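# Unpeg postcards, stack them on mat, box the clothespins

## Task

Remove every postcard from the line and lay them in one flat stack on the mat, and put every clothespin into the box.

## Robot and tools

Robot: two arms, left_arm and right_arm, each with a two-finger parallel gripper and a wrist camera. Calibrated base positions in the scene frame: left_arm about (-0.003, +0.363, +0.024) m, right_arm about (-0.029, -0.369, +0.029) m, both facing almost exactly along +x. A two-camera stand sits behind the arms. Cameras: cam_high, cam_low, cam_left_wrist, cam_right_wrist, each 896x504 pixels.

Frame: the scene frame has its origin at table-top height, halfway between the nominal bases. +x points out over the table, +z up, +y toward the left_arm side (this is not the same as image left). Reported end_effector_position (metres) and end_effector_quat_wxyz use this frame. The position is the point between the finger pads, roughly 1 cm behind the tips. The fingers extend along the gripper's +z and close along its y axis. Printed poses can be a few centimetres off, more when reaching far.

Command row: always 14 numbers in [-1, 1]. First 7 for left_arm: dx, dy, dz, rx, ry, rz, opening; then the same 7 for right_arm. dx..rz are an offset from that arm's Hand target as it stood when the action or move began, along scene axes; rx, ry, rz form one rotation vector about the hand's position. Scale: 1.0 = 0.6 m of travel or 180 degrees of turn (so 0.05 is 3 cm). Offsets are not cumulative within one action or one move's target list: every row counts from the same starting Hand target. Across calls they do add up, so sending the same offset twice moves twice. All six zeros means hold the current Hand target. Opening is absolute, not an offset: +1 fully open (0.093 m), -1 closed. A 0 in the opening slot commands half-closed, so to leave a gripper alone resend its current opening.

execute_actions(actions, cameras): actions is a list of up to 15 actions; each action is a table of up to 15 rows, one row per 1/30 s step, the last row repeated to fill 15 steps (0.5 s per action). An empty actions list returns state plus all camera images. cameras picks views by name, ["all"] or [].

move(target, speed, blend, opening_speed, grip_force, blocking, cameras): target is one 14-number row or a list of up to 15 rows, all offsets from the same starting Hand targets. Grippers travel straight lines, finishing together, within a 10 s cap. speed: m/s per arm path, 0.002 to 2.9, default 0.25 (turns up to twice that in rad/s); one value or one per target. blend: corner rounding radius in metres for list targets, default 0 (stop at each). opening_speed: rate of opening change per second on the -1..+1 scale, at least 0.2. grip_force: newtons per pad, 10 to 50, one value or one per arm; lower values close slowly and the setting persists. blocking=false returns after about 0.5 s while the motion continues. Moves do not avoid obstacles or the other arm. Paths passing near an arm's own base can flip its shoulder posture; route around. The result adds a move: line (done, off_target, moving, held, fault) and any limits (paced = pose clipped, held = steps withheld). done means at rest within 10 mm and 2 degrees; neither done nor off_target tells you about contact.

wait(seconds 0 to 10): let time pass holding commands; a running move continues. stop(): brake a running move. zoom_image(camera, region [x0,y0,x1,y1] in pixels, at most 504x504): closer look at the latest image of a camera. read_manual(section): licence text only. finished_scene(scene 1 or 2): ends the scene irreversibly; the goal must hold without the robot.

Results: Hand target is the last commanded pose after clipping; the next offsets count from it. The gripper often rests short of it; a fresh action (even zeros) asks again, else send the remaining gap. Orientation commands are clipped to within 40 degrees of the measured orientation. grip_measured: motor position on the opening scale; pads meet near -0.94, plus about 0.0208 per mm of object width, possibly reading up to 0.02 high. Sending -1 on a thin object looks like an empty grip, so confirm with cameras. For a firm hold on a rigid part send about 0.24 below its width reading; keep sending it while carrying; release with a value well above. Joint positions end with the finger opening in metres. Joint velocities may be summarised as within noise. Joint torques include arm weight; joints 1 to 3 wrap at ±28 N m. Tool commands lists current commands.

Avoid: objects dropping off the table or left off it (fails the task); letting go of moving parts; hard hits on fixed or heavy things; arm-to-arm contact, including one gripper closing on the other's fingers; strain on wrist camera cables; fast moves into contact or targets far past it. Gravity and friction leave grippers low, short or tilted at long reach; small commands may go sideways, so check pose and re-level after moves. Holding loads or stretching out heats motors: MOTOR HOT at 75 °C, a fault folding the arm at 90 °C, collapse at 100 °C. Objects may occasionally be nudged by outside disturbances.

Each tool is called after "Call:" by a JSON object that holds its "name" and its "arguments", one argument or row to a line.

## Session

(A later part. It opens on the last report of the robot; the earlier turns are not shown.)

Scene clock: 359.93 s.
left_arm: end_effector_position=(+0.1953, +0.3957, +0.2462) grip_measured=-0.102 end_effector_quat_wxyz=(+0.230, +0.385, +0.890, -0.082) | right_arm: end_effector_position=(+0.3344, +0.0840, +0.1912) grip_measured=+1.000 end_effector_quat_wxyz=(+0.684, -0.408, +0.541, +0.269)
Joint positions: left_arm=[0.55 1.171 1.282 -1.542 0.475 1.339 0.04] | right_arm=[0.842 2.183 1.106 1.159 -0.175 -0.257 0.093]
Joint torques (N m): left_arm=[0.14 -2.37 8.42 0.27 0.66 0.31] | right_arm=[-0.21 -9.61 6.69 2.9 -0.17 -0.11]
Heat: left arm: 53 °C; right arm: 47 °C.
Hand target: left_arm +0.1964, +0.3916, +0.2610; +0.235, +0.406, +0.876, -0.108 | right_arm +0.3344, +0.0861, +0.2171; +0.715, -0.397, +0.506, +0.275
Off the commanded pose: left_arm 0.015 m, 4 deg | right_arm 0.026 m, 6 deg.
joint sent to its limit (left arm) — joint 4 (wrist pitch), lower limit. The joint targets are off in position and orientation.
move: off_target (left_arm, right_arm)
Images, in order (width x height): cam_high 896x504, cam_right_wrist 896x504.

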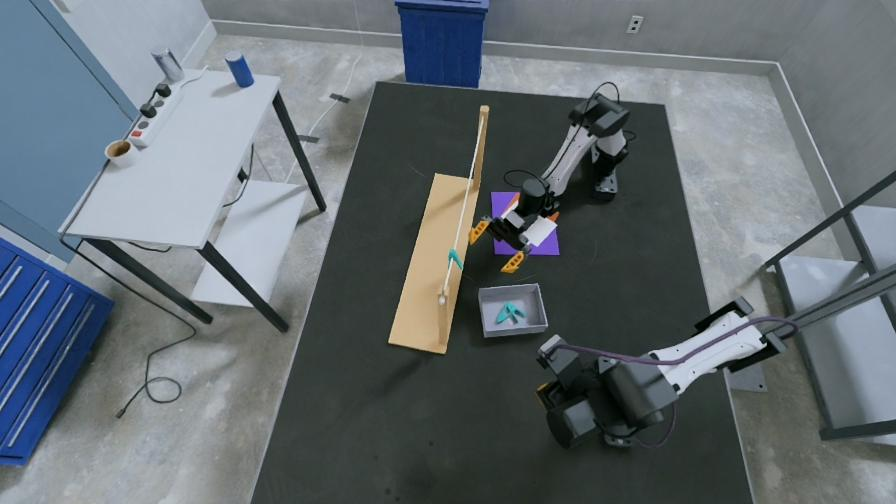

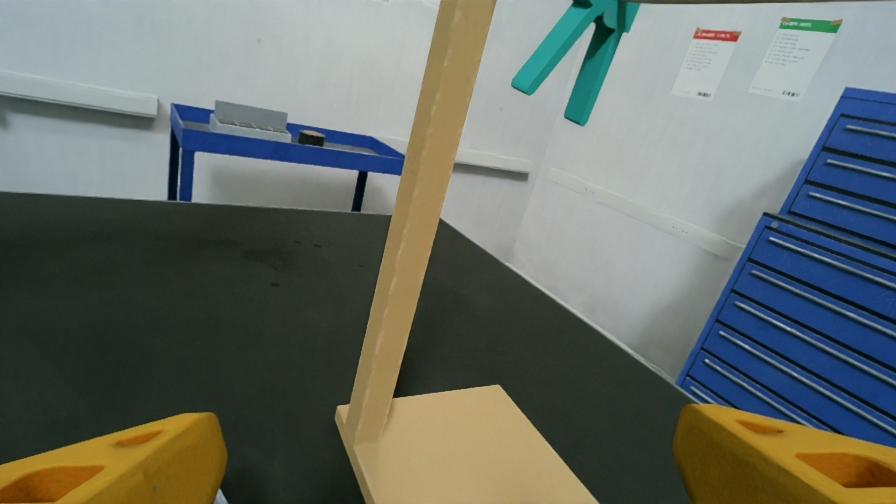

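Call:
{"name": "move", "arguments": {
  "target": [0,0,0,0,0,0,-0.1,0.01,0.0,0.06,0,0,0,1],
  "speed": 0.08,
  "cameras": ["cam_right_wrist"]
}}

Scene clock: 361.70 s.
left_arm: end_effector_position=(+0.1953, +0.3957, +0.2462) grip_measured=-0.102 end_effector_quat_wxyz=(+0.230, +0.385, +0.890, -0.082) | right_arm: end_effector_position=(+0.3347, +0.0870, +0.2237) grip_measured=+1.000 end_effector_quat_wxyz=(+0.701, -0.401, +0.520, +0.276)
Joint positions: left_arm=[0.55 1.171 1.282 -1.542 0.475 1.339 0.04] | right_arm=[0.842 2.142 1.138 1.142 -0.186 -0.257 0.093]
Joint torques (N m): left_arm=[0.18 -2.35 8.43 0.27 0.65 0.29] | right_arm=[-0.28 -12.93 8.29 1.77 -0.16 -0.09]
Heat: left arm: 53 °C; right arm: 47 °C.
Hand target: left_arm +0.1964, +0.3916, +0.2610; +0.235, +0.406, +0.876, -0.108 | right_arm +0.3404, +0.0861, +0.2531; +0.715, -0.397, +0.506, +0.275
Off the commanded pose: left_arm 0.015 m, 4 deg | right_arm 0.030 m, 2 deg.
joint sent to its limit (left arm) — joint 4 (wrist pitch), lower limit. The joint targets are off in position and orientation.
move: off_target (left_arm, right_arm)
Images, in order (width x height): cam_right_wrist 896x504.

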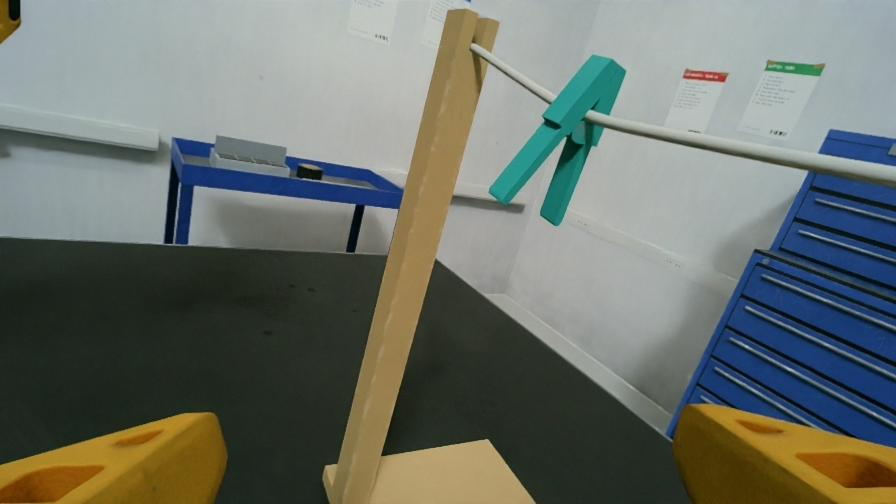

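Call:
{"name": "move", "arguments": {
  "target": [0,0,0,0,0,0,-0.1,0.074,0.045,0.02,0,0,0,1],
  "speed": 0.06,
  "cameras": ["cam_right_wrist"]
}}

Scene clock: 363.93 s.
left_arm: end_effector_position=(+0.1953, +0.3957, +0.2462) grip_measured=-0.102 end_effector_quat_wxyz=(+0.230, +0.385, +0.890, -0.082) | right_arm: end_effector_position=(+0.3794, +0.1101, +0.2537) grip_measured=+1.000 end_effector_quat_wxyz=(+0.713, -0.396, +0.510, +0.274)
Joint positions: left_arm=[0.55 1.171 1.282 -1.542 0.475 1.339 0.04] | right_arm=[0.806 2.232 1.413 0.991 -0.216 -0.257 0.093]
Joint torques (N m): left_arm=[0.17 -2.37 8.49 0.28 0.65 0.3] | right_arm=[-0.29 -10.61 9.51 1.75 -0.15 -0.03]
Heat: left arm: 52 °C; right arm: 47 °C.
Hand target: left_arm +0.1964, +0.3916, +0.2610; +0.235, +0.406, +0.876, -0.108 | right_arm +0.3848, +0.1131, +0.2651; +0.715, -0.397, +0.506, +0.275
Off the commanded pose: left_arm 0.015 m, 4 deg | right_arm 0.013 m, 1 deg.
joint sent to its limit (left arm) — joint 4 (wrist pitch), lower limit. The joint targets are off in position and orientation.
move: off_target (left_arm, right_arm)
Images, in order (width x height): cam_right_wrist 896x504.

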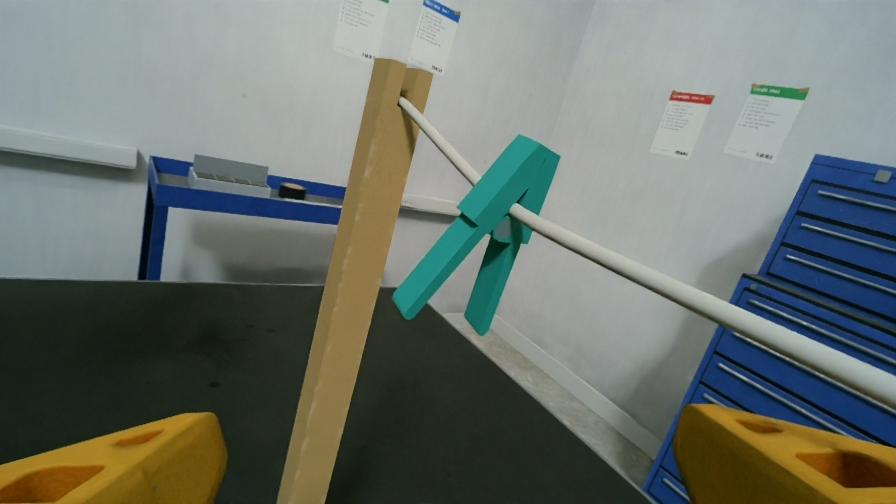

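Call:
{"name": "move", "arguments": {
  "target": [0,0,0,0,0,0,-0.1,0.045,0.042,0.018,0,0,0,0.8],
  "speed": 0.05,
  "cameras": ["cam_right_wrist"]
}}

Scene clock: 365.77 s.
left_arm: end_effector_position=(+0.1953, +0.3957, +0.2462) grip_measured=-0.102 end_effector_quat_wxyz=(+0.230, +0.385, +0.890, -0.082) | right_arm: end_effector_position=(+0.4052, +0.1378, +0.2631) grip_measured=+0.802 end_effector_quat_wxyz=(+0.712, -0.397, +0.510, +0.275)
Joint positions: left_arm=[0.55 1.171 1.282 -1.542 0.475 1.339 0.04] | right_arm=[0.806 2.341 1.652 0.859 -0.219 -0.257 0.084]
Joint torques (N m): left_arm=[0.12 -2.37 8.39 0.28 0.65 0.29] | right_arm=[-0.27 -11.67 10 1.77 -0.17 -0.01]
Heat: left arm: 52 °C; right arm: 47 °C.
Hand target: left_arm +0.1964, +0.3916, +0.2610; +0.235, +0.406, +0.876, -0.108 | right_arm +0.4118, +0.1383, +0.2759; +0.715, -0.397, +0.506, +0.275
Off the commanded pose: left_arm 0.015 m, 4 deg | right_arm 0.014 m, 1 deg.
joint sent to its limit (left arm) — joint 4 (wrist pitch), lower limit. The joint targets are off in position and orientation.
move: off_target (left_arm, right_arm)
Images, in order (width x height): cam_right_wrist 896x504.

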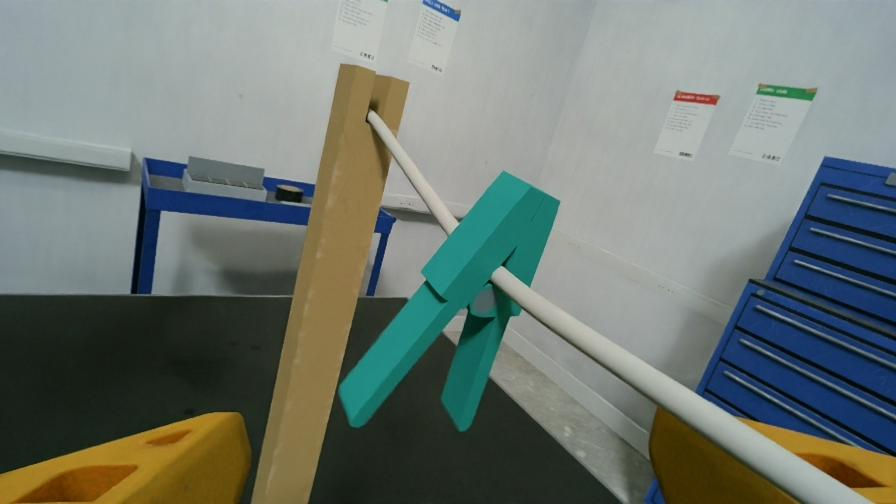

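Call:
{"name": "move", "arguments": {
  "target": [0,0,0,0,0,0,-0.1,0.03,0.022,0.012,0,0,0,0.6],
  "speed": 0.05,
  "cameras": ["cam_right_wrist"]
}}

Scene clock: 367.53 s.
left_arm: end_effector_position=(+0.1953, +0.3957, +0.2462) grip_measured=-0.102 end_effector_quat_wxyz=(+0.230, +0.385, +0.890, -0.082) | right_arm: end_effector_position=(+0.4248, +0.1509, +0.2690) grip_measured=+0.602 end_effector_quat_wxyz=(+0.712, -0.397, +0.510, +0.274)
Joint positions: left_arm=[0.55 1.171 1.282 -1.542 0.475 1.339 0.04] | right_arm=[0.796 2.418 1.819 0.767 -0.227 -0.257 0.074]
Joint torques (N m): left_arm=[0.14 -2.35 8.44 0.27 0.65 0.29] | right_arm=[-0.32 -12.3 10.29 1.76 -0.17 0]
Heat: left arm: 52 °C; right arm: 47 °C.
Hand target: left_arm +0.1964, +0.3916, +0.2610; +0.235, +0.406, +0.876, -0.108 | right_arm +0.4298, +0.1515, +0.2831; +0.715, -0.397, +0.506, +0.275
Off the commanded pose: left_arm 0.015 m, 4 deg | right_arm 0.015 m, 1 deg.
joint sent to its limit (left arm) — joint 4 (wrist pitch), lower limit. The joint targets are off in position and orientation.
move: off_target (left_arm, right_arm)
Images, in order (width x height): cam_right_wrist 896x504.

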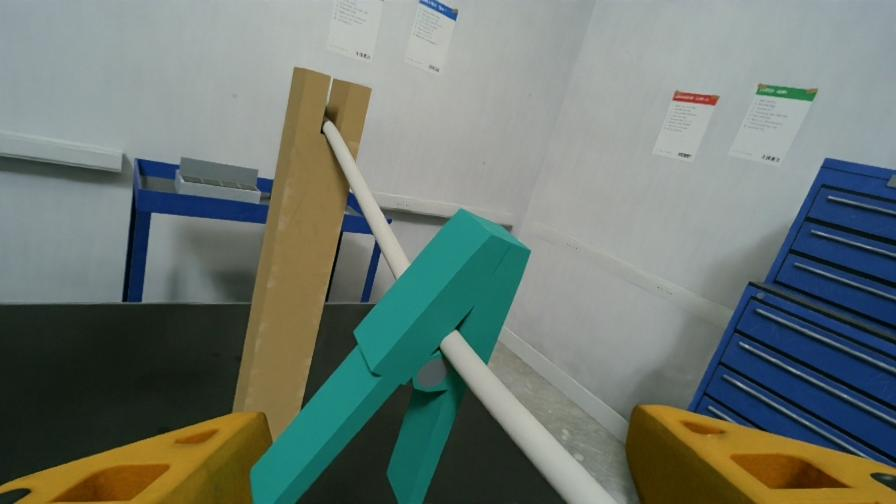

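Call:
{"name": "move", "arguments": {
  "target": [0,0,0,0,0,0,-0.1,-0.012,0.012,0.003,0,0,0,0.3],
  "speed": 0.05,
  "opening_speed": 0.6,
  "cameras": ["cam_right_wrist"]
}}

Scene clock: 368.90 s.
left_arm: end_effector_position=(+0.1953, +0.3957, +0.2462) grip_measured=-0.102 end_effector_quat_wxyz=(+0.230, +0.385, +0.890, -0.082) | right_arm: end_effector_position=(+0.4249, +0.1511, +0.2676) grip_measured=+0.302 end_effector_quat_wxyz=(+0.710, -0.398, +0.512, +0.273)
Joint positions: left_arm=[0.55 1.171 1.282 -1.542 0.475 1.339 0.04] | right_arm=[0.796 2.418 1.819 0.76 -0.227 -0.257 0.06]
Joint torques (N m): left_arm=[0.1 -2.37 8.44 0.28 0.66 0.3] | right_arm=[0.61 -12.52 10.41 1.76 0.04 -0.04]
Heat: left arm: 52 °C; right arm: 47 °C.
Hand target: left_arm +0.1964, +0.3916, +0.2610; +0.235, +0.406, +0.876, -0.108 | right_arm +0.4226, +0.1587, +0.2849; +0.715, -0.397, +0.506, +0.275
Off the commanded pose: left_arm 0.015 m, 4 deg | right_arm 0.019 m, 1 deg.
joint sent to its limit (left arm) — joint 4 (wrist pitch), lower limit. The joint targets are off in position and orientation.
move: off_target (left_arm, right_arm)
Images, in order (width x height): cam_right_wrist 896x504.

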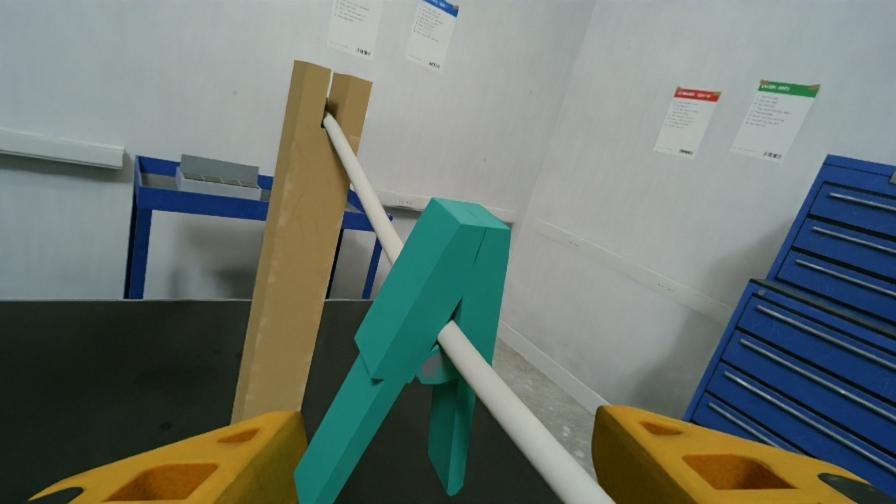

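Call:
{"name": "move", "arguments": {
  "target": [0,0,0,0,0,0,-0.1,0.006,0.01,0.0,0,0,0,0.1],
  "speed": 0.05,
  "opening_speed": 0.6,
  "cameras": ["cam_right_wrist"]
}}

Scene clock: 370.17 s.
left_arm: end_effector_position=(+0.1953, +0.3957, +0.2462) grip_measured=-0.102 end_effector_quat_wxyz=(+0.230, +0.385, +0.890, -0.082) | right_arm: end_effector_position=(+0.4281, +0.1574, +0.2711) grip_measured=+0.102 end_effector_quat_wxyz=(+0.711, -0.398, +0.510, +0.275)
Joint positions: left_arm=[0.55 1.171 1.282 -1.542 0.475 1.339 0.04] | right_arm=[0.799 2.444 1.876 0.736 -0.227 -0.257 0.05]
Joint torques (N m): left_arm=[0.1 -2.33 8.43 0.27 0.66 0.29] | right_arm=[0.65 -12.46 10.33 1.76 0.06 -0.04]
Heat: left arm: 52 °C; right arm: 47 °C.
Hand target: left_arm +0.1964, +0.3916, +0.2610; +0.235, +0.406, +0.876, -0.108 | right_arm +0.4262, +0.1647, +0.2849; +0.715, -0.397, +0.506, +0.275
Off the commanded pose: left_arm 0.015 m, 4 deg | right_arm 0.016 m, 1 deg.
joint sent to its limit (left arm) — joint 4 (wrist pitch), lower limit. The joint targets are off in position and orientation.
move: off_target (left_arm, right_arm)
Images, in order (width x height): cam_right_wrist 896x504.

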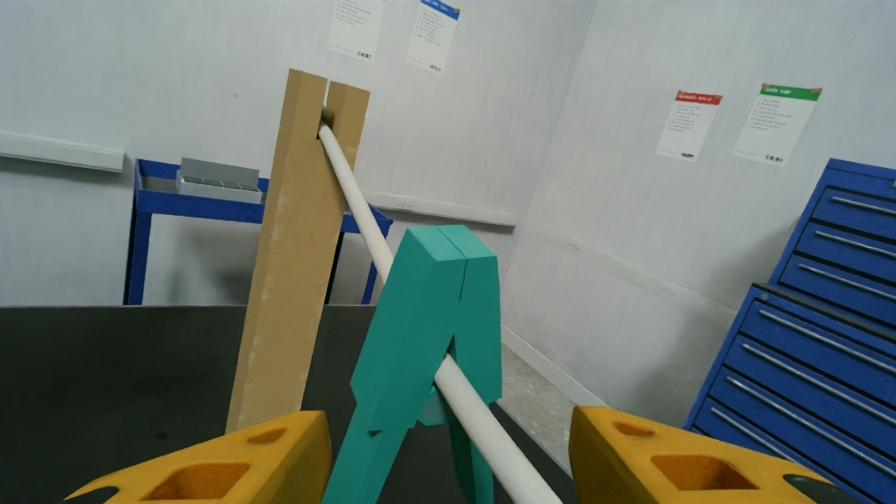

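Call:
{"name": "move", "arguments": {
  "target": [0,0,0,0,0,0,-0.1,0.0,0.0,-0.016,0,0,0,-0.1],
  "speed": 0.04,
  "opening_speed": 0.6,
  "cameras": ["cam_right_wrist"]
}}

Scene clock: 371.30 s.
left_arm: end_effector_position=(+0.1953, +0.3957, +0.2462) grip_measured=-0.102 end_effector_quat_wxyz=(+0.230, +0.385, +0.890, -0.082) | right_arm: end_effector_position=(+0.4294, +0.1587, +0.2607) grip_measured=-0.098 end_effector_quat_wxyz=(+0.707, -0.401, +0.515, +0.274)
Joint positions: left_arm=[0.55 1.171 1.282 -1.542 0.475 1.339 0.04] | right_arm=[0.799 2.459 1.876 0.736 -0.227 -0.257 0.041]
Joint torques (N m): left_arm=[0.13 -2.36 8.43 0.26 0.65 0.29] | right_arm=[0.68 -12.68 9.13 2.04 0.06 -0.05]
Heat: left arm: 52 °C; right arm: 47 °C.
Hand target: left_arm +0.1964, +0.3916, +0.2610; +0.235, +0.406, +0.876, -0.108 | right_arm +0.4262, +0.1647, +0.2753; +0.715, -0.397, +0.506, +0.275
Off the commanded pose: left_arm 0.015 m, 4 deg | right_arm 0.016 m, 1 deg.
joint sent to its limit (left arm) — joint 4 (wrist pitch), lower limit. The joint targets are off in position and orientation.
move: off_target (left_arm, right_arm)
Images, in order (width x height): cam_right_wrist 896x504.

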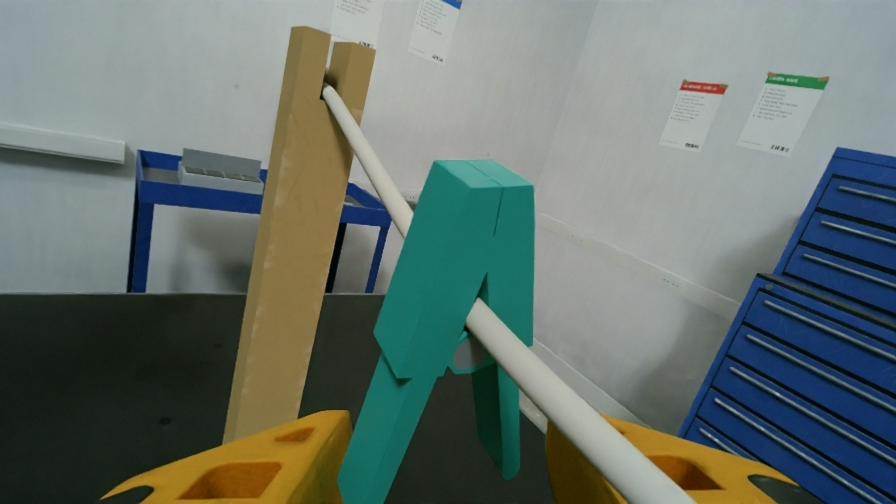

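Call:
{"name": "move", "arguments": {
  "target": [0,0,0,0,0,0,-0.1,0.003,0.0,0.004,0,0,0,-0.25],
  "speed": 0.04,
  "opening_speed": 0.6,
  "cameras": ["cam_right_wrist"]
}}

Call:
{"name": "move", "arguments": {
  "target": [0,0,0,0,0,0,-0.1,0,0.0,0,0,0,0,-0.36],
  "speed": 0.04,
  "opening_speed": 0.6,
  "cameras": ["cam_right_wrist"]
}}

Scene clock: 372.47 s.
left_arm: end_effector_position=(+0.1953, +0.3957, +0.2462) grip_measured=-0.102 end_effector_quat_wxyz=(+0.230, +0.385, +0.890, -0.082) | right_arm: end_effector_position=(+0.4294, +0.1587, +0.2607) grip_measured=-0.247 end_effector_quat_wxyz=(+0.707, -0.401, +0.515, +0.274)
Joint positions: left_arm=[0.55 1.171 1.282 -1.542 0.475 1.339 0.04] | right_arm=[0.799 2.459 1.876 0.736 -0.227 -0.257 0.033]
Joint torques (N m): left_arm=[0.18 -2.35 8.4 0.27 0.65 0.29] | right_arm=[0.44 -12.53 10.09 1.93 0.04 -0.04]
Heat: left arm: 52 °C; right arm: 47 °C.
Hand target: left_arm +0.1964, +0.3916, +0.2610; +0.235, +0.406, +0.876, -0.108 | right_arm +0.4280, +0.1647, +0.2777; +0.715, -0.397, +0.506, +0.275
Off the commanded pose: left_arm 0.015 m, 4 deg | right_arm 0.018 m, 1 deg.
joint sent to its limit (left arm) — joint 4 (wrist pitch), lower limit. The joint targets are off in position and orientation.
move: off_target (left_arm, right_arm)
Images, in order (width x height): cam_right_wrist 896x504.

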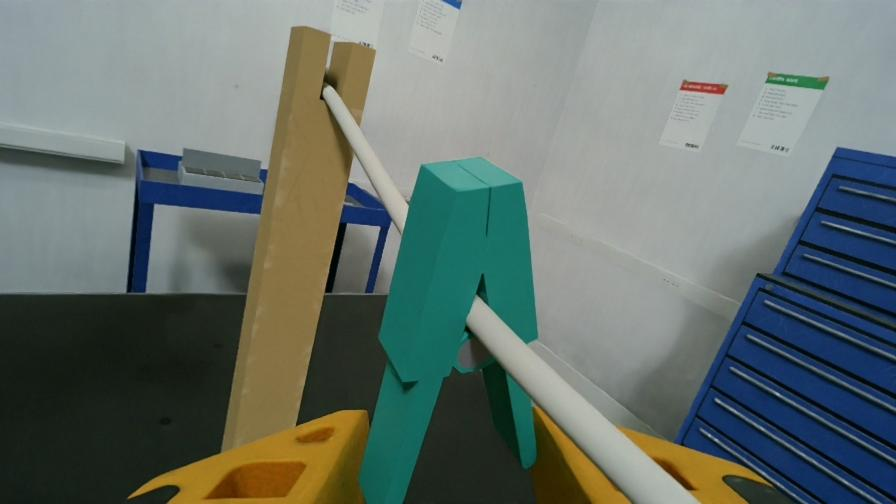

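Scene clock: 373.27 s.
left_arm: end_effector_position=(+0.1953, +0.3957, +0.2462) grip_measured=-0.102 end_effector_quat_wxyz=(+0.230, +0.385, +0.890, -0.082) | right_arm: end_effector_position=(+0.4294, +0.1587, +0.2607) grip_measured=-0.355 end_effector_quat_wxyz=(+0.707, -0.401, +0.515, +0.274)
Joint positions: left_arm=[0.55 1.171 1.282 -1.542 0.475 1.339 0.04] | right_arm=[0.799 2.459 1.876 0.736 -0.227 -0.257 0.028]
Joint torques (N m): left_arm=[0.16 -2.37 8.44 0.28 0.66 0.3] | right_arm=[0.43 -12.57 10.07 1.95 0.04 -0.04]
Heat: left arm: 52 °C; right arm: 47 °C.
Hand target: left_arm +0.1964, +0.3916, +0.2610; +0.235, +0.406, +0.876, -0.108 | right_arm +0.4280, +0.1647, +0.2777; +0.715, -0.397, +0.506, +0.275
Off the commanded pose: left_arm 0.015 m, 4 deg | right_arm 0.018 m, 1 deg.
joint sent to its limit (left arm) — joint 4 (wrist pitch), lower limit. The joint targets are off in position and orientation.
move: off_target (left_arm, right_arm)
Images, in order (width x height): cam_right_wrist 896x504.

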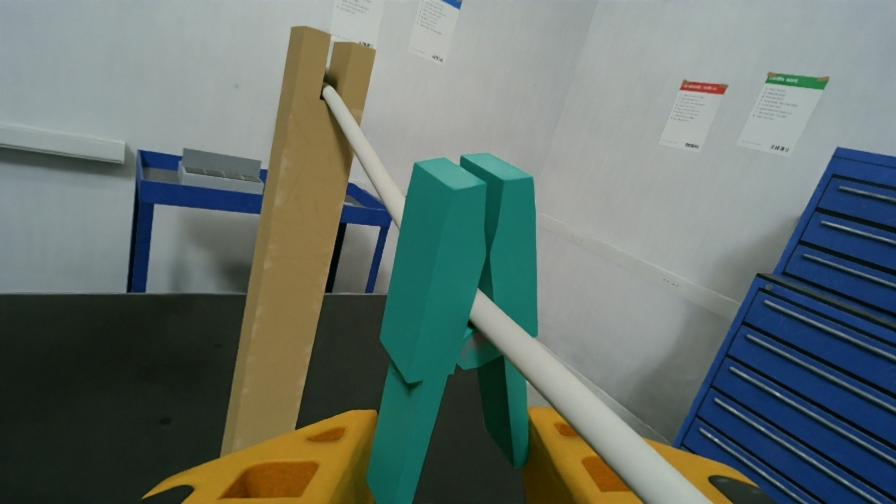

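Call:
{"name": "move", "arguments": {
  "target": [0,0,0,0,0,0,-0.1,0,0.0,0,0,0,0,-0.48],
  "speed": 0.04,
  "opening_speed": 0.6,
  "cameras": ["cam_right_wrist"]
}}

Scene clock: 374.13 s.
left_arm: end_effector_position=(+0.1953, +0.3957, +0.2462) grip_measured=-0.102 end_effector_quat_wxyz=(+0.230, +0.385, +0.890, -0.082) | right_arm: end_effector_position=(+0.4294, +0.1587, +0.2607) grip_measured=-0.474 end_effector_quat_wxyz=(+0.707, -0.401, +0.515, +0.274)
Joint positions: left_arm=[0.55 1.171 1.282 -1.542 0.475 1.339 0.04] | right_arm=[0.799 2.459 1.876 0.736 -0.227 -0.257 0.022]
Joint torques (N m): left_arm=[0.16 -2.36 8.46 0.27 0.66 0.29] | right_arm=[0.49 -12.57 10.13 1.95 0.04 -0.06]
Heat: left arm: 52 °C; right arm: 48 °C.
Hand target: left_arm +0.1964, +0.3916, +0.2610; +0.235, +0.406, +0.876, -0.108 | right_arm +0.4280, +0.1647, +0.2777; +0.715, -0.397, +0.506, +0.275
Off the commanded pose: left_arm 0.015 m, 4 deg | right_arm 0.018 m, 1 deg.
joint sent to its limit (left arm) — joint 4 (wrist pitch), lower limit. The joint targets are off in position and orientation.
move: off_target (left_arm, right_arm)
Images, in order (width x height): cam_right_wrist 896x504.

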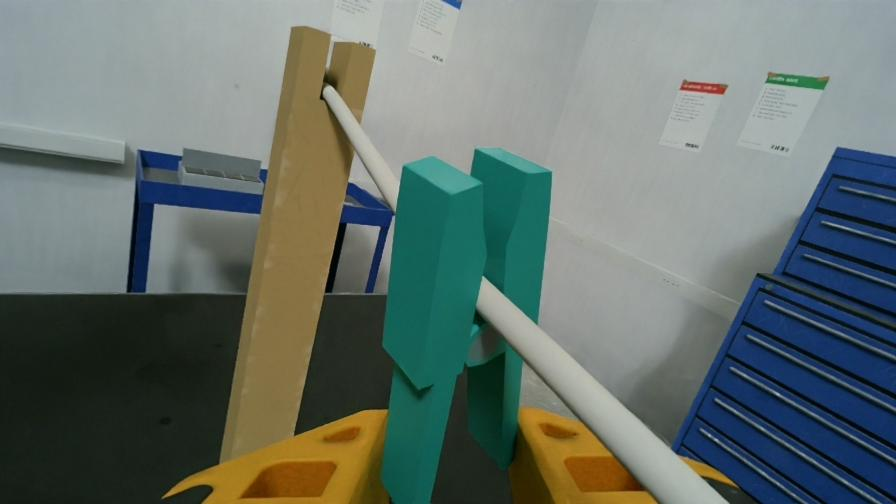

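Call:
{"name": "move", "arguments": {
  "target": [0,0,0,0,0,0,-0.1,0,0.0,-0.12,0,0,0,-0.54],
  "speed": 0.08,
  "cameras": ["cam_right_wrist"]
}}

Scene clock: 376.27 s.
left_arm: end_effector_position=(+0.1953, +0.3957, +0.2462) grip_measured=-0.102 end_effector_quat_wxyz=(+0.230, +0.385, +0.890, -0.082) | right_arm: end_effector_position=(+0.4338, +0.1633, +0.1861) grip_measured=-0.533 end_effector_quat_wxyz=(+0.689, -0.409, +0.533, +0.272)
Joint positions: left_arm=[0.55 1.171 1.282 -1.542 0.475 1.339 0.04] | right_arm=[0.799 2.589 1.858 0.833 -0.227 -0.257 0.02]
Joint torques (N m): left_arm=[0.16 -2.39 8.46 0.27 0.65 0.29] | right_arm=[0.49 -13.31 5.64 2.89 0.02 -0.05]
Heat: left arm: 52 °C; right arm: 48 °C.
Hand target: left_arm +0.1964, +0.3916, +0.2610; +0.235, +0.406, +0.876, -0.108 | right_arm +0.4280, +0.1647, +0.2057; +0.715, -0.397, +0.506, +0.275
Off the commanded pose: left_arm 0.015 m, 4 deg | right_arm 0.021 m, 4 deg.
joint sent to its limit (left arm) — joint 4 (wrist pitch), lower limit. The joint targets are off in position and orientation.
move: off_target (left_arm, right_arm)
Images, in order (width x height): cam_right_wrist 896x504.

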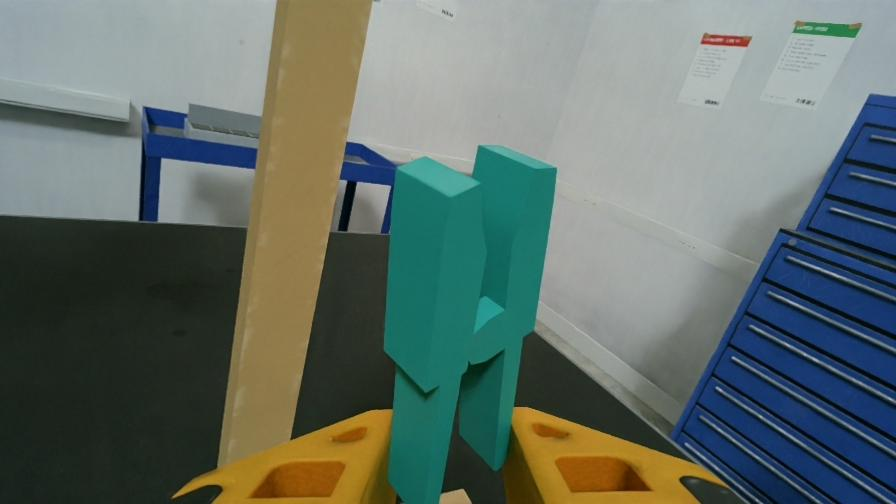

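Call:
{"name": "move", "arguments": {
  "target": [
    [0,0,0,0,0,0,-0.1,-0.16,-0.08,0,0,0,0,-0.56],
    [0,0,0,0,0,0,-0.1,-0.26,-0.22,0.02,0,0,0,-0.56],
    [0,0,0,0,0,0,-0.1,-0.31,-0.16,0.04,-0.239,0.284,-0.0825,-0.56]
  ],
  "speed": 0.15,
  "blend": [0.03,0.0,0],
  "cameras": ["cam_high","cam_right_wrist"]
}}

Scene clock: 383.63 s.
left_arm: end_effector_position=(+0.1953, +0.3957, +0.2462) grip_measured=-0.102 end_effector_quat_wxyz=(+0.230, +0.385, +0.890, -0.082) | right_arm: end_effector_position=(+0.2451, +0.0642, +0.2150) grip_measured=-0.553 end_effector_quat_wxyz=(+0.266, -0.411, +0.864, +0.121)
Joint positions: left_arm=[0.55 1.171 1.282 -1.542 0.475 1.339 0.04] | right_arm=[1.036 1.994 1.885 -0.876 0.094 0.122 0.019]
Joint torques (N m): left_arm=[0.13 -2.37 8.43 0.27 0.65 0.3] | right_arm=[0.59 -9.24 9.92 1.29 0.03 0.18]
Heat: left arm: 52 °C; right arm: 48 °C.
Hand target: left_arm +0.1964, +0.3916, +0.2610; +0.235, +0.406, +0.876, -0.108 | right_arm +0.2420, +0.0687, +0.2297; +0.272, -0.404, +0.864, +0.128
Off the commanded pose: left_arm 0.015 m, 4 deg | right_arm 0.016 m, 1 deg.
joint sent to its limit (left arm) — joint 4 (wrist pitch), lower limit. The joint targets are off in position and orientation.
move: off_target (left_arm, right_arm)
Images, in order (width x height): cam_high 896x504, cam_right_wrist 896x504.

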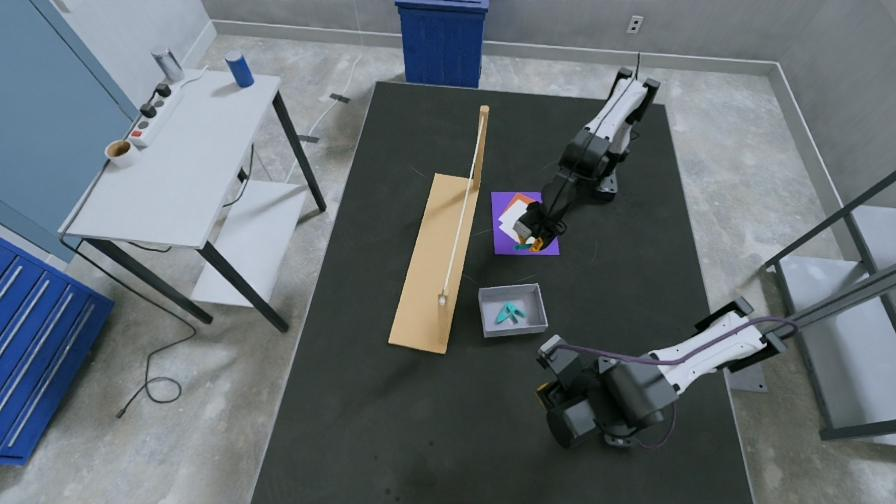

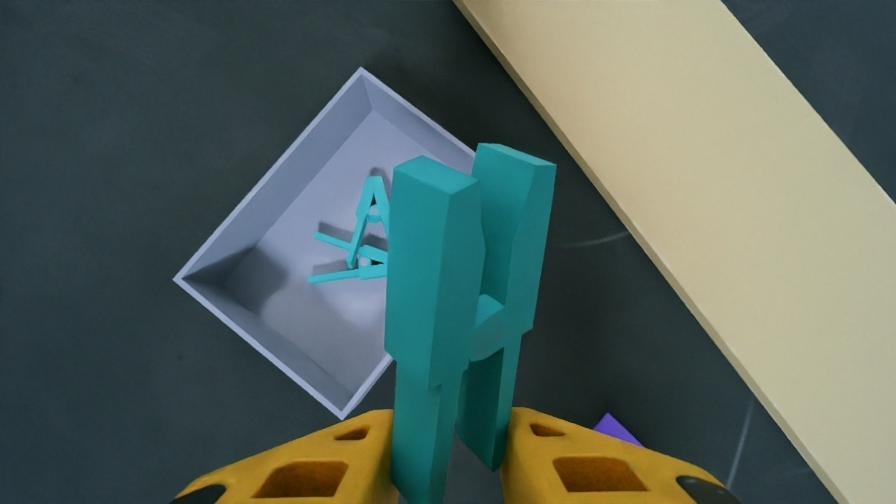

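Call:
{"name": "move", "arguments": {
  "target": [
    [0,0,0,0,0,0,-0.1,0.04,0.147,0,0,0,0,-0.56],
    [0,0,0,0,0,0,-0.1,0.043,0.15,-0.16,0,0,0,-0.56]
  ],
  "speed": 0.15,
  "cameras": ["cam_right_wrist"]
}}

Scene clock: 387.13 s.
left_arm: end_effector_position=(+0.1953, +0.3957, +0.2462) grip_measured=-0.102 end_effector_quat_wxyz=(+0.230, +0.385, +0.890, -0.082) | right_arm: end_effector_position=(+0.2569, +0.1500, +0.0976) grip_measured=-0.553 end_effector_quat_wxyz=(+0.226, -0.424, +0.871, +0.105)
Joint positions: left_arm=[0.55 1.171 1.282 -1.542 0.475 1.339 0.04] | right_arm=[1.094 2.462 2.229 -0.844 0.1 0.164 0.019]
Joint torques (N m): left_arm=[0.16 -2.41 8.43 0.27 0.65 0.3] | right_arm=[0.32 -16.68 5.41 1.96 0.24 0.14]
Heat: left arm: 52 °C; right arm: 48 °C.
Hand target: left_arm +0.1964, +0.3916, +0.2610; +0.235, +0.406, +0.876, -0.108 | right_arm +0.2678, +0.1587, +0.1337; +0.272, -0.404, +0.864, +0.128
Off the commanded pose: left_arm 0.015 m, 4 deg | right_arm 0.039 m, 6 deg.
elbow stopped short (right arm): the move would have taken joint 3 (elbow) straighter than the controller allows.
joint sent to its limit (left arm) — joint 4 (wrist pitch), lower limit. The joint targets are off in position and orientation.
move: off_target (left_arm, right_arm)
Images, in order (width x height): cam_right_wrist 896x504.

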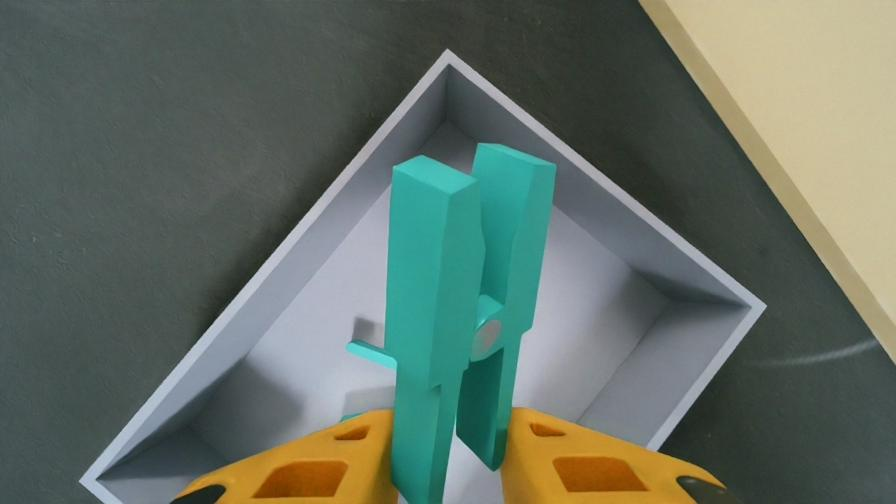

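Lower about 3.5 cm.

Call:
{"name": "move", "arguments": {
  "target": [0,0,0,0,0,0,-0.1,-0.004,0,-0.055,0,0,0,-0.56],
  "speed": 0.05,
  "cameras": ["cam_right_wrist"]
}}

Scene clock: 388.83 s.
left_arm: end_effector_position=(+0.1953, +0.3957, +0.2462) grip_measured=-0.102 end_effector_quat_wxyz=(+0.230, +0.385, +0.890, -0.082) | right_arm: end_effector_position=(+0.2558, +0.1479, +0.0635) grip_measured=-0.553 end_effector_quat_wxyz=(+0.225, -0.425, +0.871, +0.104)
Joint positions: left_arm=[0.55 1.171 1.282 -1.542 0.475 1.339 0.04] | right_arm=[1.094 2.462 2.094 -0.711 0.1 0.164 0.019]
Joint torques (N m): left_arm=[0.17 -2.35 8.44 0.28 0.65 0.3] | right_arm=[0.61 -16.94 5.27 1.94 0.25 0.17]
Heat: left arm: 52 °C; right arm: 49 °C.
Hand target: left_arm +0.1964, +0.3916, +0.2610; +0.235, +0.406, +0.876, -0.108 | right_arm +0.2654, +0.1587, +0.1007; +0.272, -0.404, +0.864, +0.128
Off the commanded pose: left_arm 0.015 m, 4 deg | right_arm 0.040 m, 7 deg.
joint sent to its limit (left arm) — joint 4 (wrist pitch), lower limit. The joint targets are off in position and orientation.
move: off_target (left_arm, right_arm)
Images, in order (width x height): cam_right_wrist 896x504.

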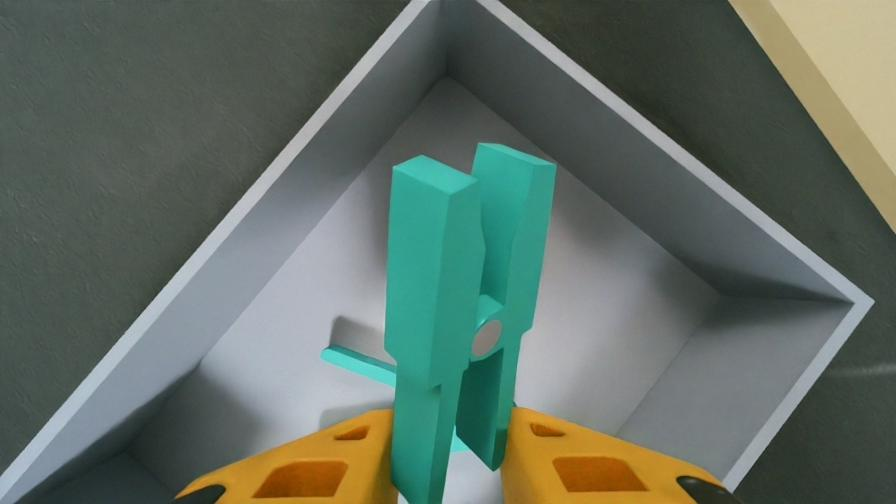

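Call:
{"name": "move", "arguments": {
  "target": [0,0,0,0,0,0,-0.1,0,0,-0.012,0,0,0,-0.56],
  "speed": 0.04
}}

Call:
{"name": "move", "arguments": {
  "target": [0,0,0,0,0,0,-0.1,0,0,0,0,0,0,-0.1],
  "speed": 0.05,
  "opening_speed": 0.4,
  "cameras": ["cam_right_wrist"]
}}

Scene clock: 390.03 s.
left_arm: end_effector_position=(+0.1953, +0.3957, +0.2462) grip_measured=-0.102 end_effector_quat_wxyz=(+0.230, +0.385, +0.890, -0.082) | right_arm: end_effector_position=(+0.2557, +0.1478, +0.0584) grip_measured=-0.553 end_effector_quat_wxyz=(+0.226, -0.424, +0.871, +0.105)
Joint positions: left_arm=[0.55 1.171 1.282 -1.542 0.475 1.339 0.04] | right_arm=[1.094 2.462 2.072 -0.686 0.1 0.165 0.019]
Joint torques (N m): left_arm=[0.1 -2.37 8.46 0.28 0.65 0.29] | right_arm=[0.57 -16.59 5.16 1.97 0.25 0.16]
Heat: left arm: 52 °C; right arm: 49 °C.
Hand target: left_arm +0.1964, +0.3916, +0.2610; +0.235, +0.406, +0.876, -0.108 | right_arm +0.2654, +0.1587, +0.0935; +0.272, -0.404, +0.864, +0.128
Off the commanded pose: left_arm 0.015 m, 4 deg | right_arm 0.038 m, 6 deg.
joint sent to its limit (left arm) — joint 4 (wrist pitch), lower limit. The joint targets are off in position and orientation.
move: off_target (left_arm, right_arm)

Scene clock: 391.70 s.
left_arm: end_effector_position=(+0.1953, +0.3957, +0.2462) grip_measured=-0.102 end_effector_quat_wxyz=(+0.230, +0.385, +0.890, -0.082) | right_arm: end_effector_position=(+0.2559, +0.1481, +0.0586) grip_measured=-0.102 end_effector_quat_wxyz=(+0.227, -0.424, +0.871, +0.106)
Joint positions: left_arm=[0.55 1.171 1.282 -1.542 0.475 1.339 0.04] | right_arm=[1.094 2.462 2.072 -0.685 0.1 0.165 0.04]
Joint torques (N m): left_arm=[0.16 -2.37 8.43 0.27 0.65 0.29] | right_arm=[0.66 -16.58 5.26 1.96 0.24 0.16]
Heat: left arm: 52 °C; right arm: 49 °C.
Hand target: left_arm +0.1964, +0.3916, +0.2610; +0.235, +0.406, +0.876, -0.108 | right_arm +0.2654, +0.1587, +0.0935; +0.272, -0.404, +0.864, +0.128
Off the commanded pose: left_arm 0.015 m, 4 deg | right_arm 0.038 m, 6 deg.
joint sent to its limit (left arm) — joint 4 (wrist pitch), lower limit. The joint targets are off in position and orientation.
move: off_target (left_arm, right_arm)
Images, in order (width x height): cam_right_wrist 896x504.

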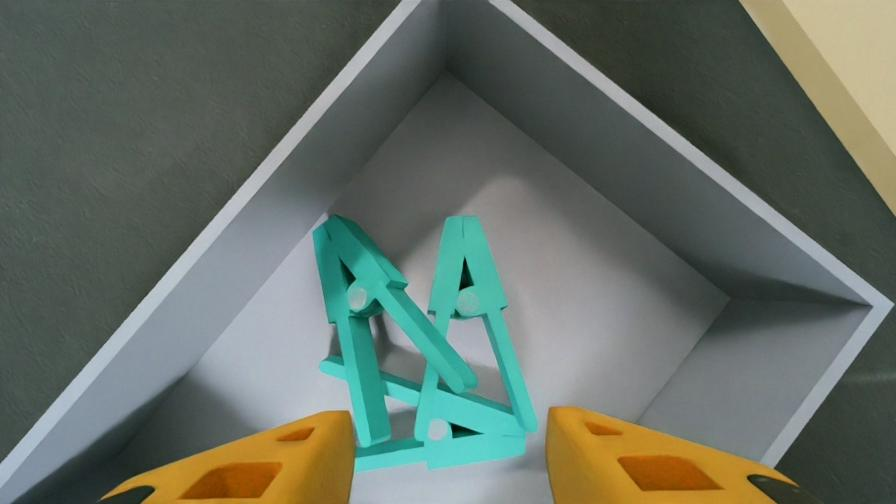

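All three in the box. Raise and retreat.

Call:
{"name": "move", "arguments": {
  "target": [
    [0,0,0,0,0,0,-0.1,0,0,0.22,0,0,0,-0.1],
    [0,0,0,0,0,0,-0.1,-0.08,-0.3,0.3,0,0,0,-0.1],
    [0,0,0,0,0,0,-0.1,-0.1,-0.65,0.3,0,0,0,-0.1]
  ],
  "speed": 0.15,
  "blend": [0.03,0.05,0]
}}

Call:
{"name": "execute_actions", "arguments": {
  "actions": []
}}

Call:
{"name": "zoom_image", "arguments": {
  "camera": "cam_high",
  "region": [460, 180, 600, 350]
}}

Scene clock: 396.70 s.
left_arm: end_effector_position=(+0.1953, +0.3957, +0.2462) grip_measured=-0.102 end_effector_quat_wxyz=(+0.230, +0.385, +0.890, -0.082) | right_arm: end_effector_position=(+0.2155, -0.2324, +0.2745) grip_measured=-0.102 end_effector_quat_wxyz=(+0.281, -0.391, +0.869, +0.117)
Joint positions: left_arm=[0.55 1.171 1.282 -1.542 0.475 1.339 0.04] | right_arm=[0.35 1.157 1.281 -1.129 -0.264 -0.418 0.04]
Joint torques (N m): left_arm=[0.18 -2.37 8.44 0.28 0.66 0.29] | right_arm=[-0.29 -3.28 5.07 1.23 -0.37 -0.12]
Heat: left arm: 51 °C; right arm: 49 °C.
Hand target: left_arm +0.1964, +0.3916, +0.2610; +0.235, +0.406, +0.876, -0.108 | right_arm +0.2054, -0.2313, +0.2735; +0.272, -0.404, +0.864, +0.128
Off the commanded pose: left_arm 0.015 m, 4 deg | right_arm 0.010 m, 2 deg.
joint sent to its limit (left arm) — joint 4 (wrist pitch), lower limit. The joint targets are off in position and orientation.
move: off_target (left_arm)

Scene clock: 396.70 s.
left_arm: end_effector_position=(+0.1953, +0.3957, +0.2462) grip_measured=-0.102 end_effector_quat_wxyz=(+0.230, +0.385, +0.890, -0.082) | right_arm: end_effector_position=(+0.2155, -0.2324, +0.2745) grip_measured=-0.102 end_effector_quat_wxyz=(+0.281, -0.391, +0.869, +0.117)
Joint positions: left_arm=[0.55 1.171 1.282 -1.542 0.475 1.339 0.04] | right_arm=[0.35 1.157 1.281 -1.129 -0.264 -0.418 0.04]
Joint velocities: within noise
Joint torques (N m): left_arm=[0.18 -2.37 8.44 0.28 0.66 0.29] | right_arm=[-0.29 -3.28 5.07 1.23 -0.37 -0.12]
Heat: left arm: 51 °C; right arm: 49 °C.
Hand target: left_arm +0.1964, +0.3916, +0.2610; +0.235, +0.406, +0.876, -0.108 | right_arm +0.2054, -0.2313, +0.2735; +0.272, -0.404, +0.864, +0.128
Tool commands: left_gripper/opening=-0.1 right_gripper/opening=-0.1
Off the commanded pose: left_arm 0.015 m, 4 deg | right_arm 0.010 m, 2 deg.

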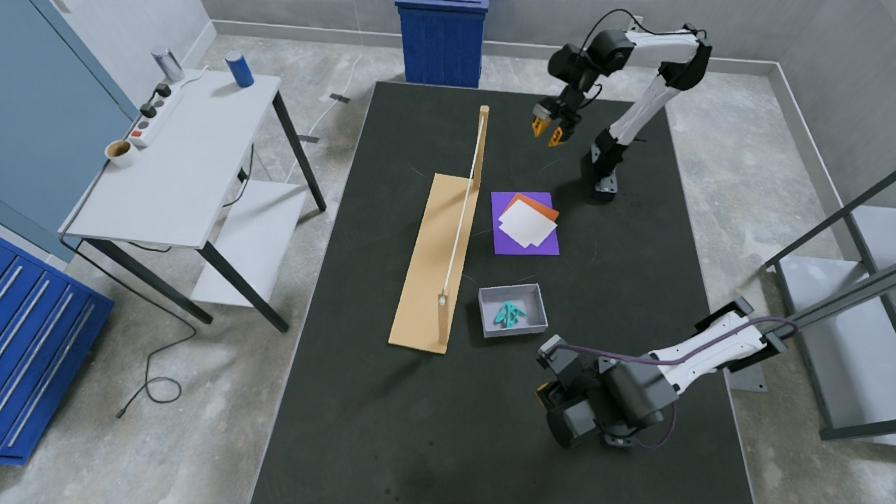

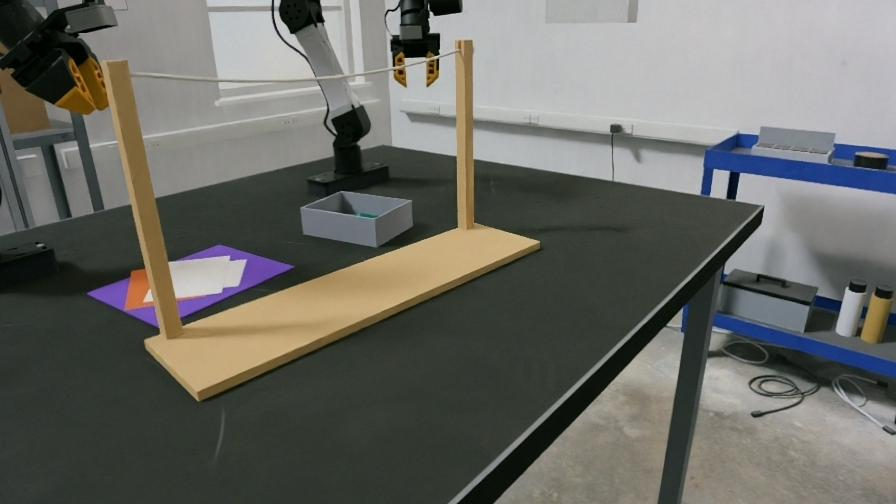

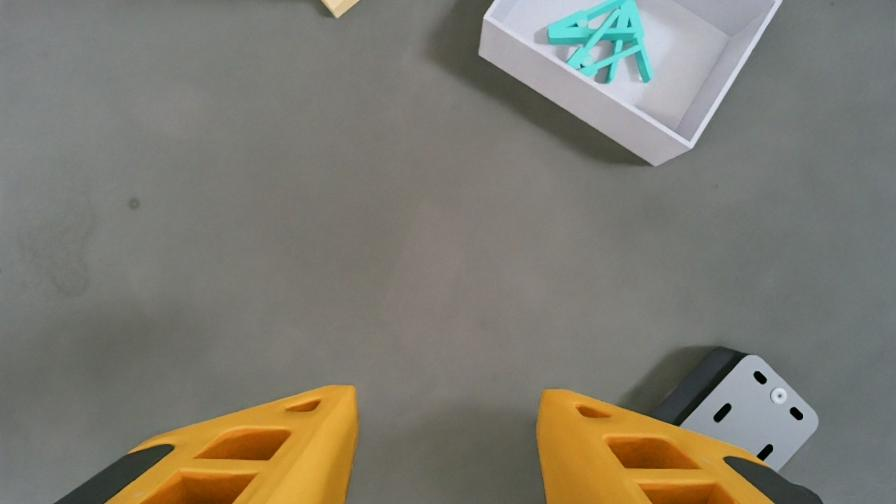

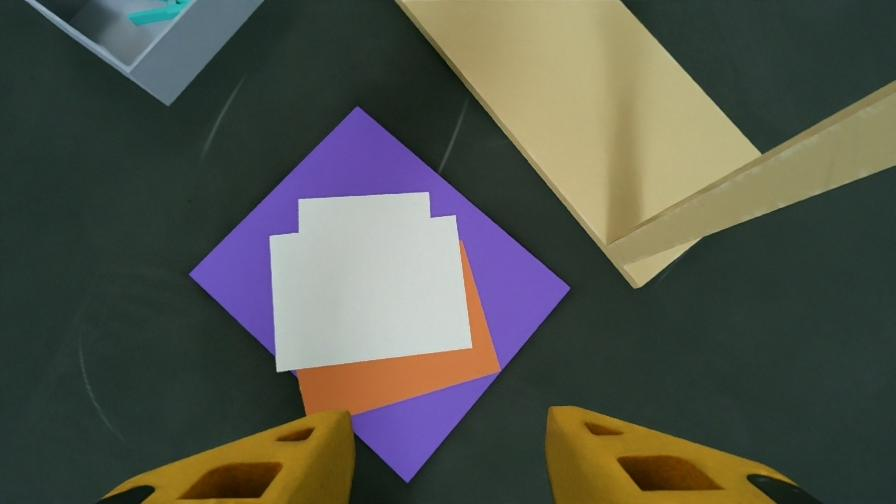

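Scaled by 2.965 from the camera's 896x504 image, which has a finer 1280x720 frame.

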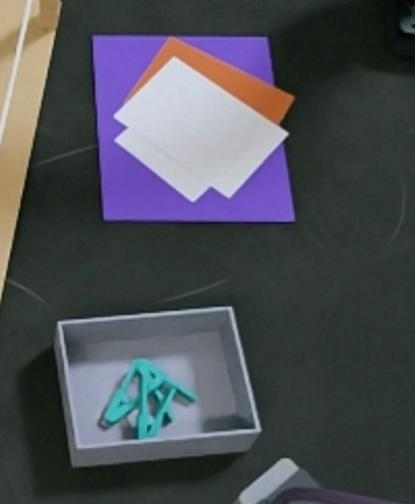

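Call:
{"name": "finished_scene", "arguments": {
  "scene": 2
}}

The scene is finished: the task was done.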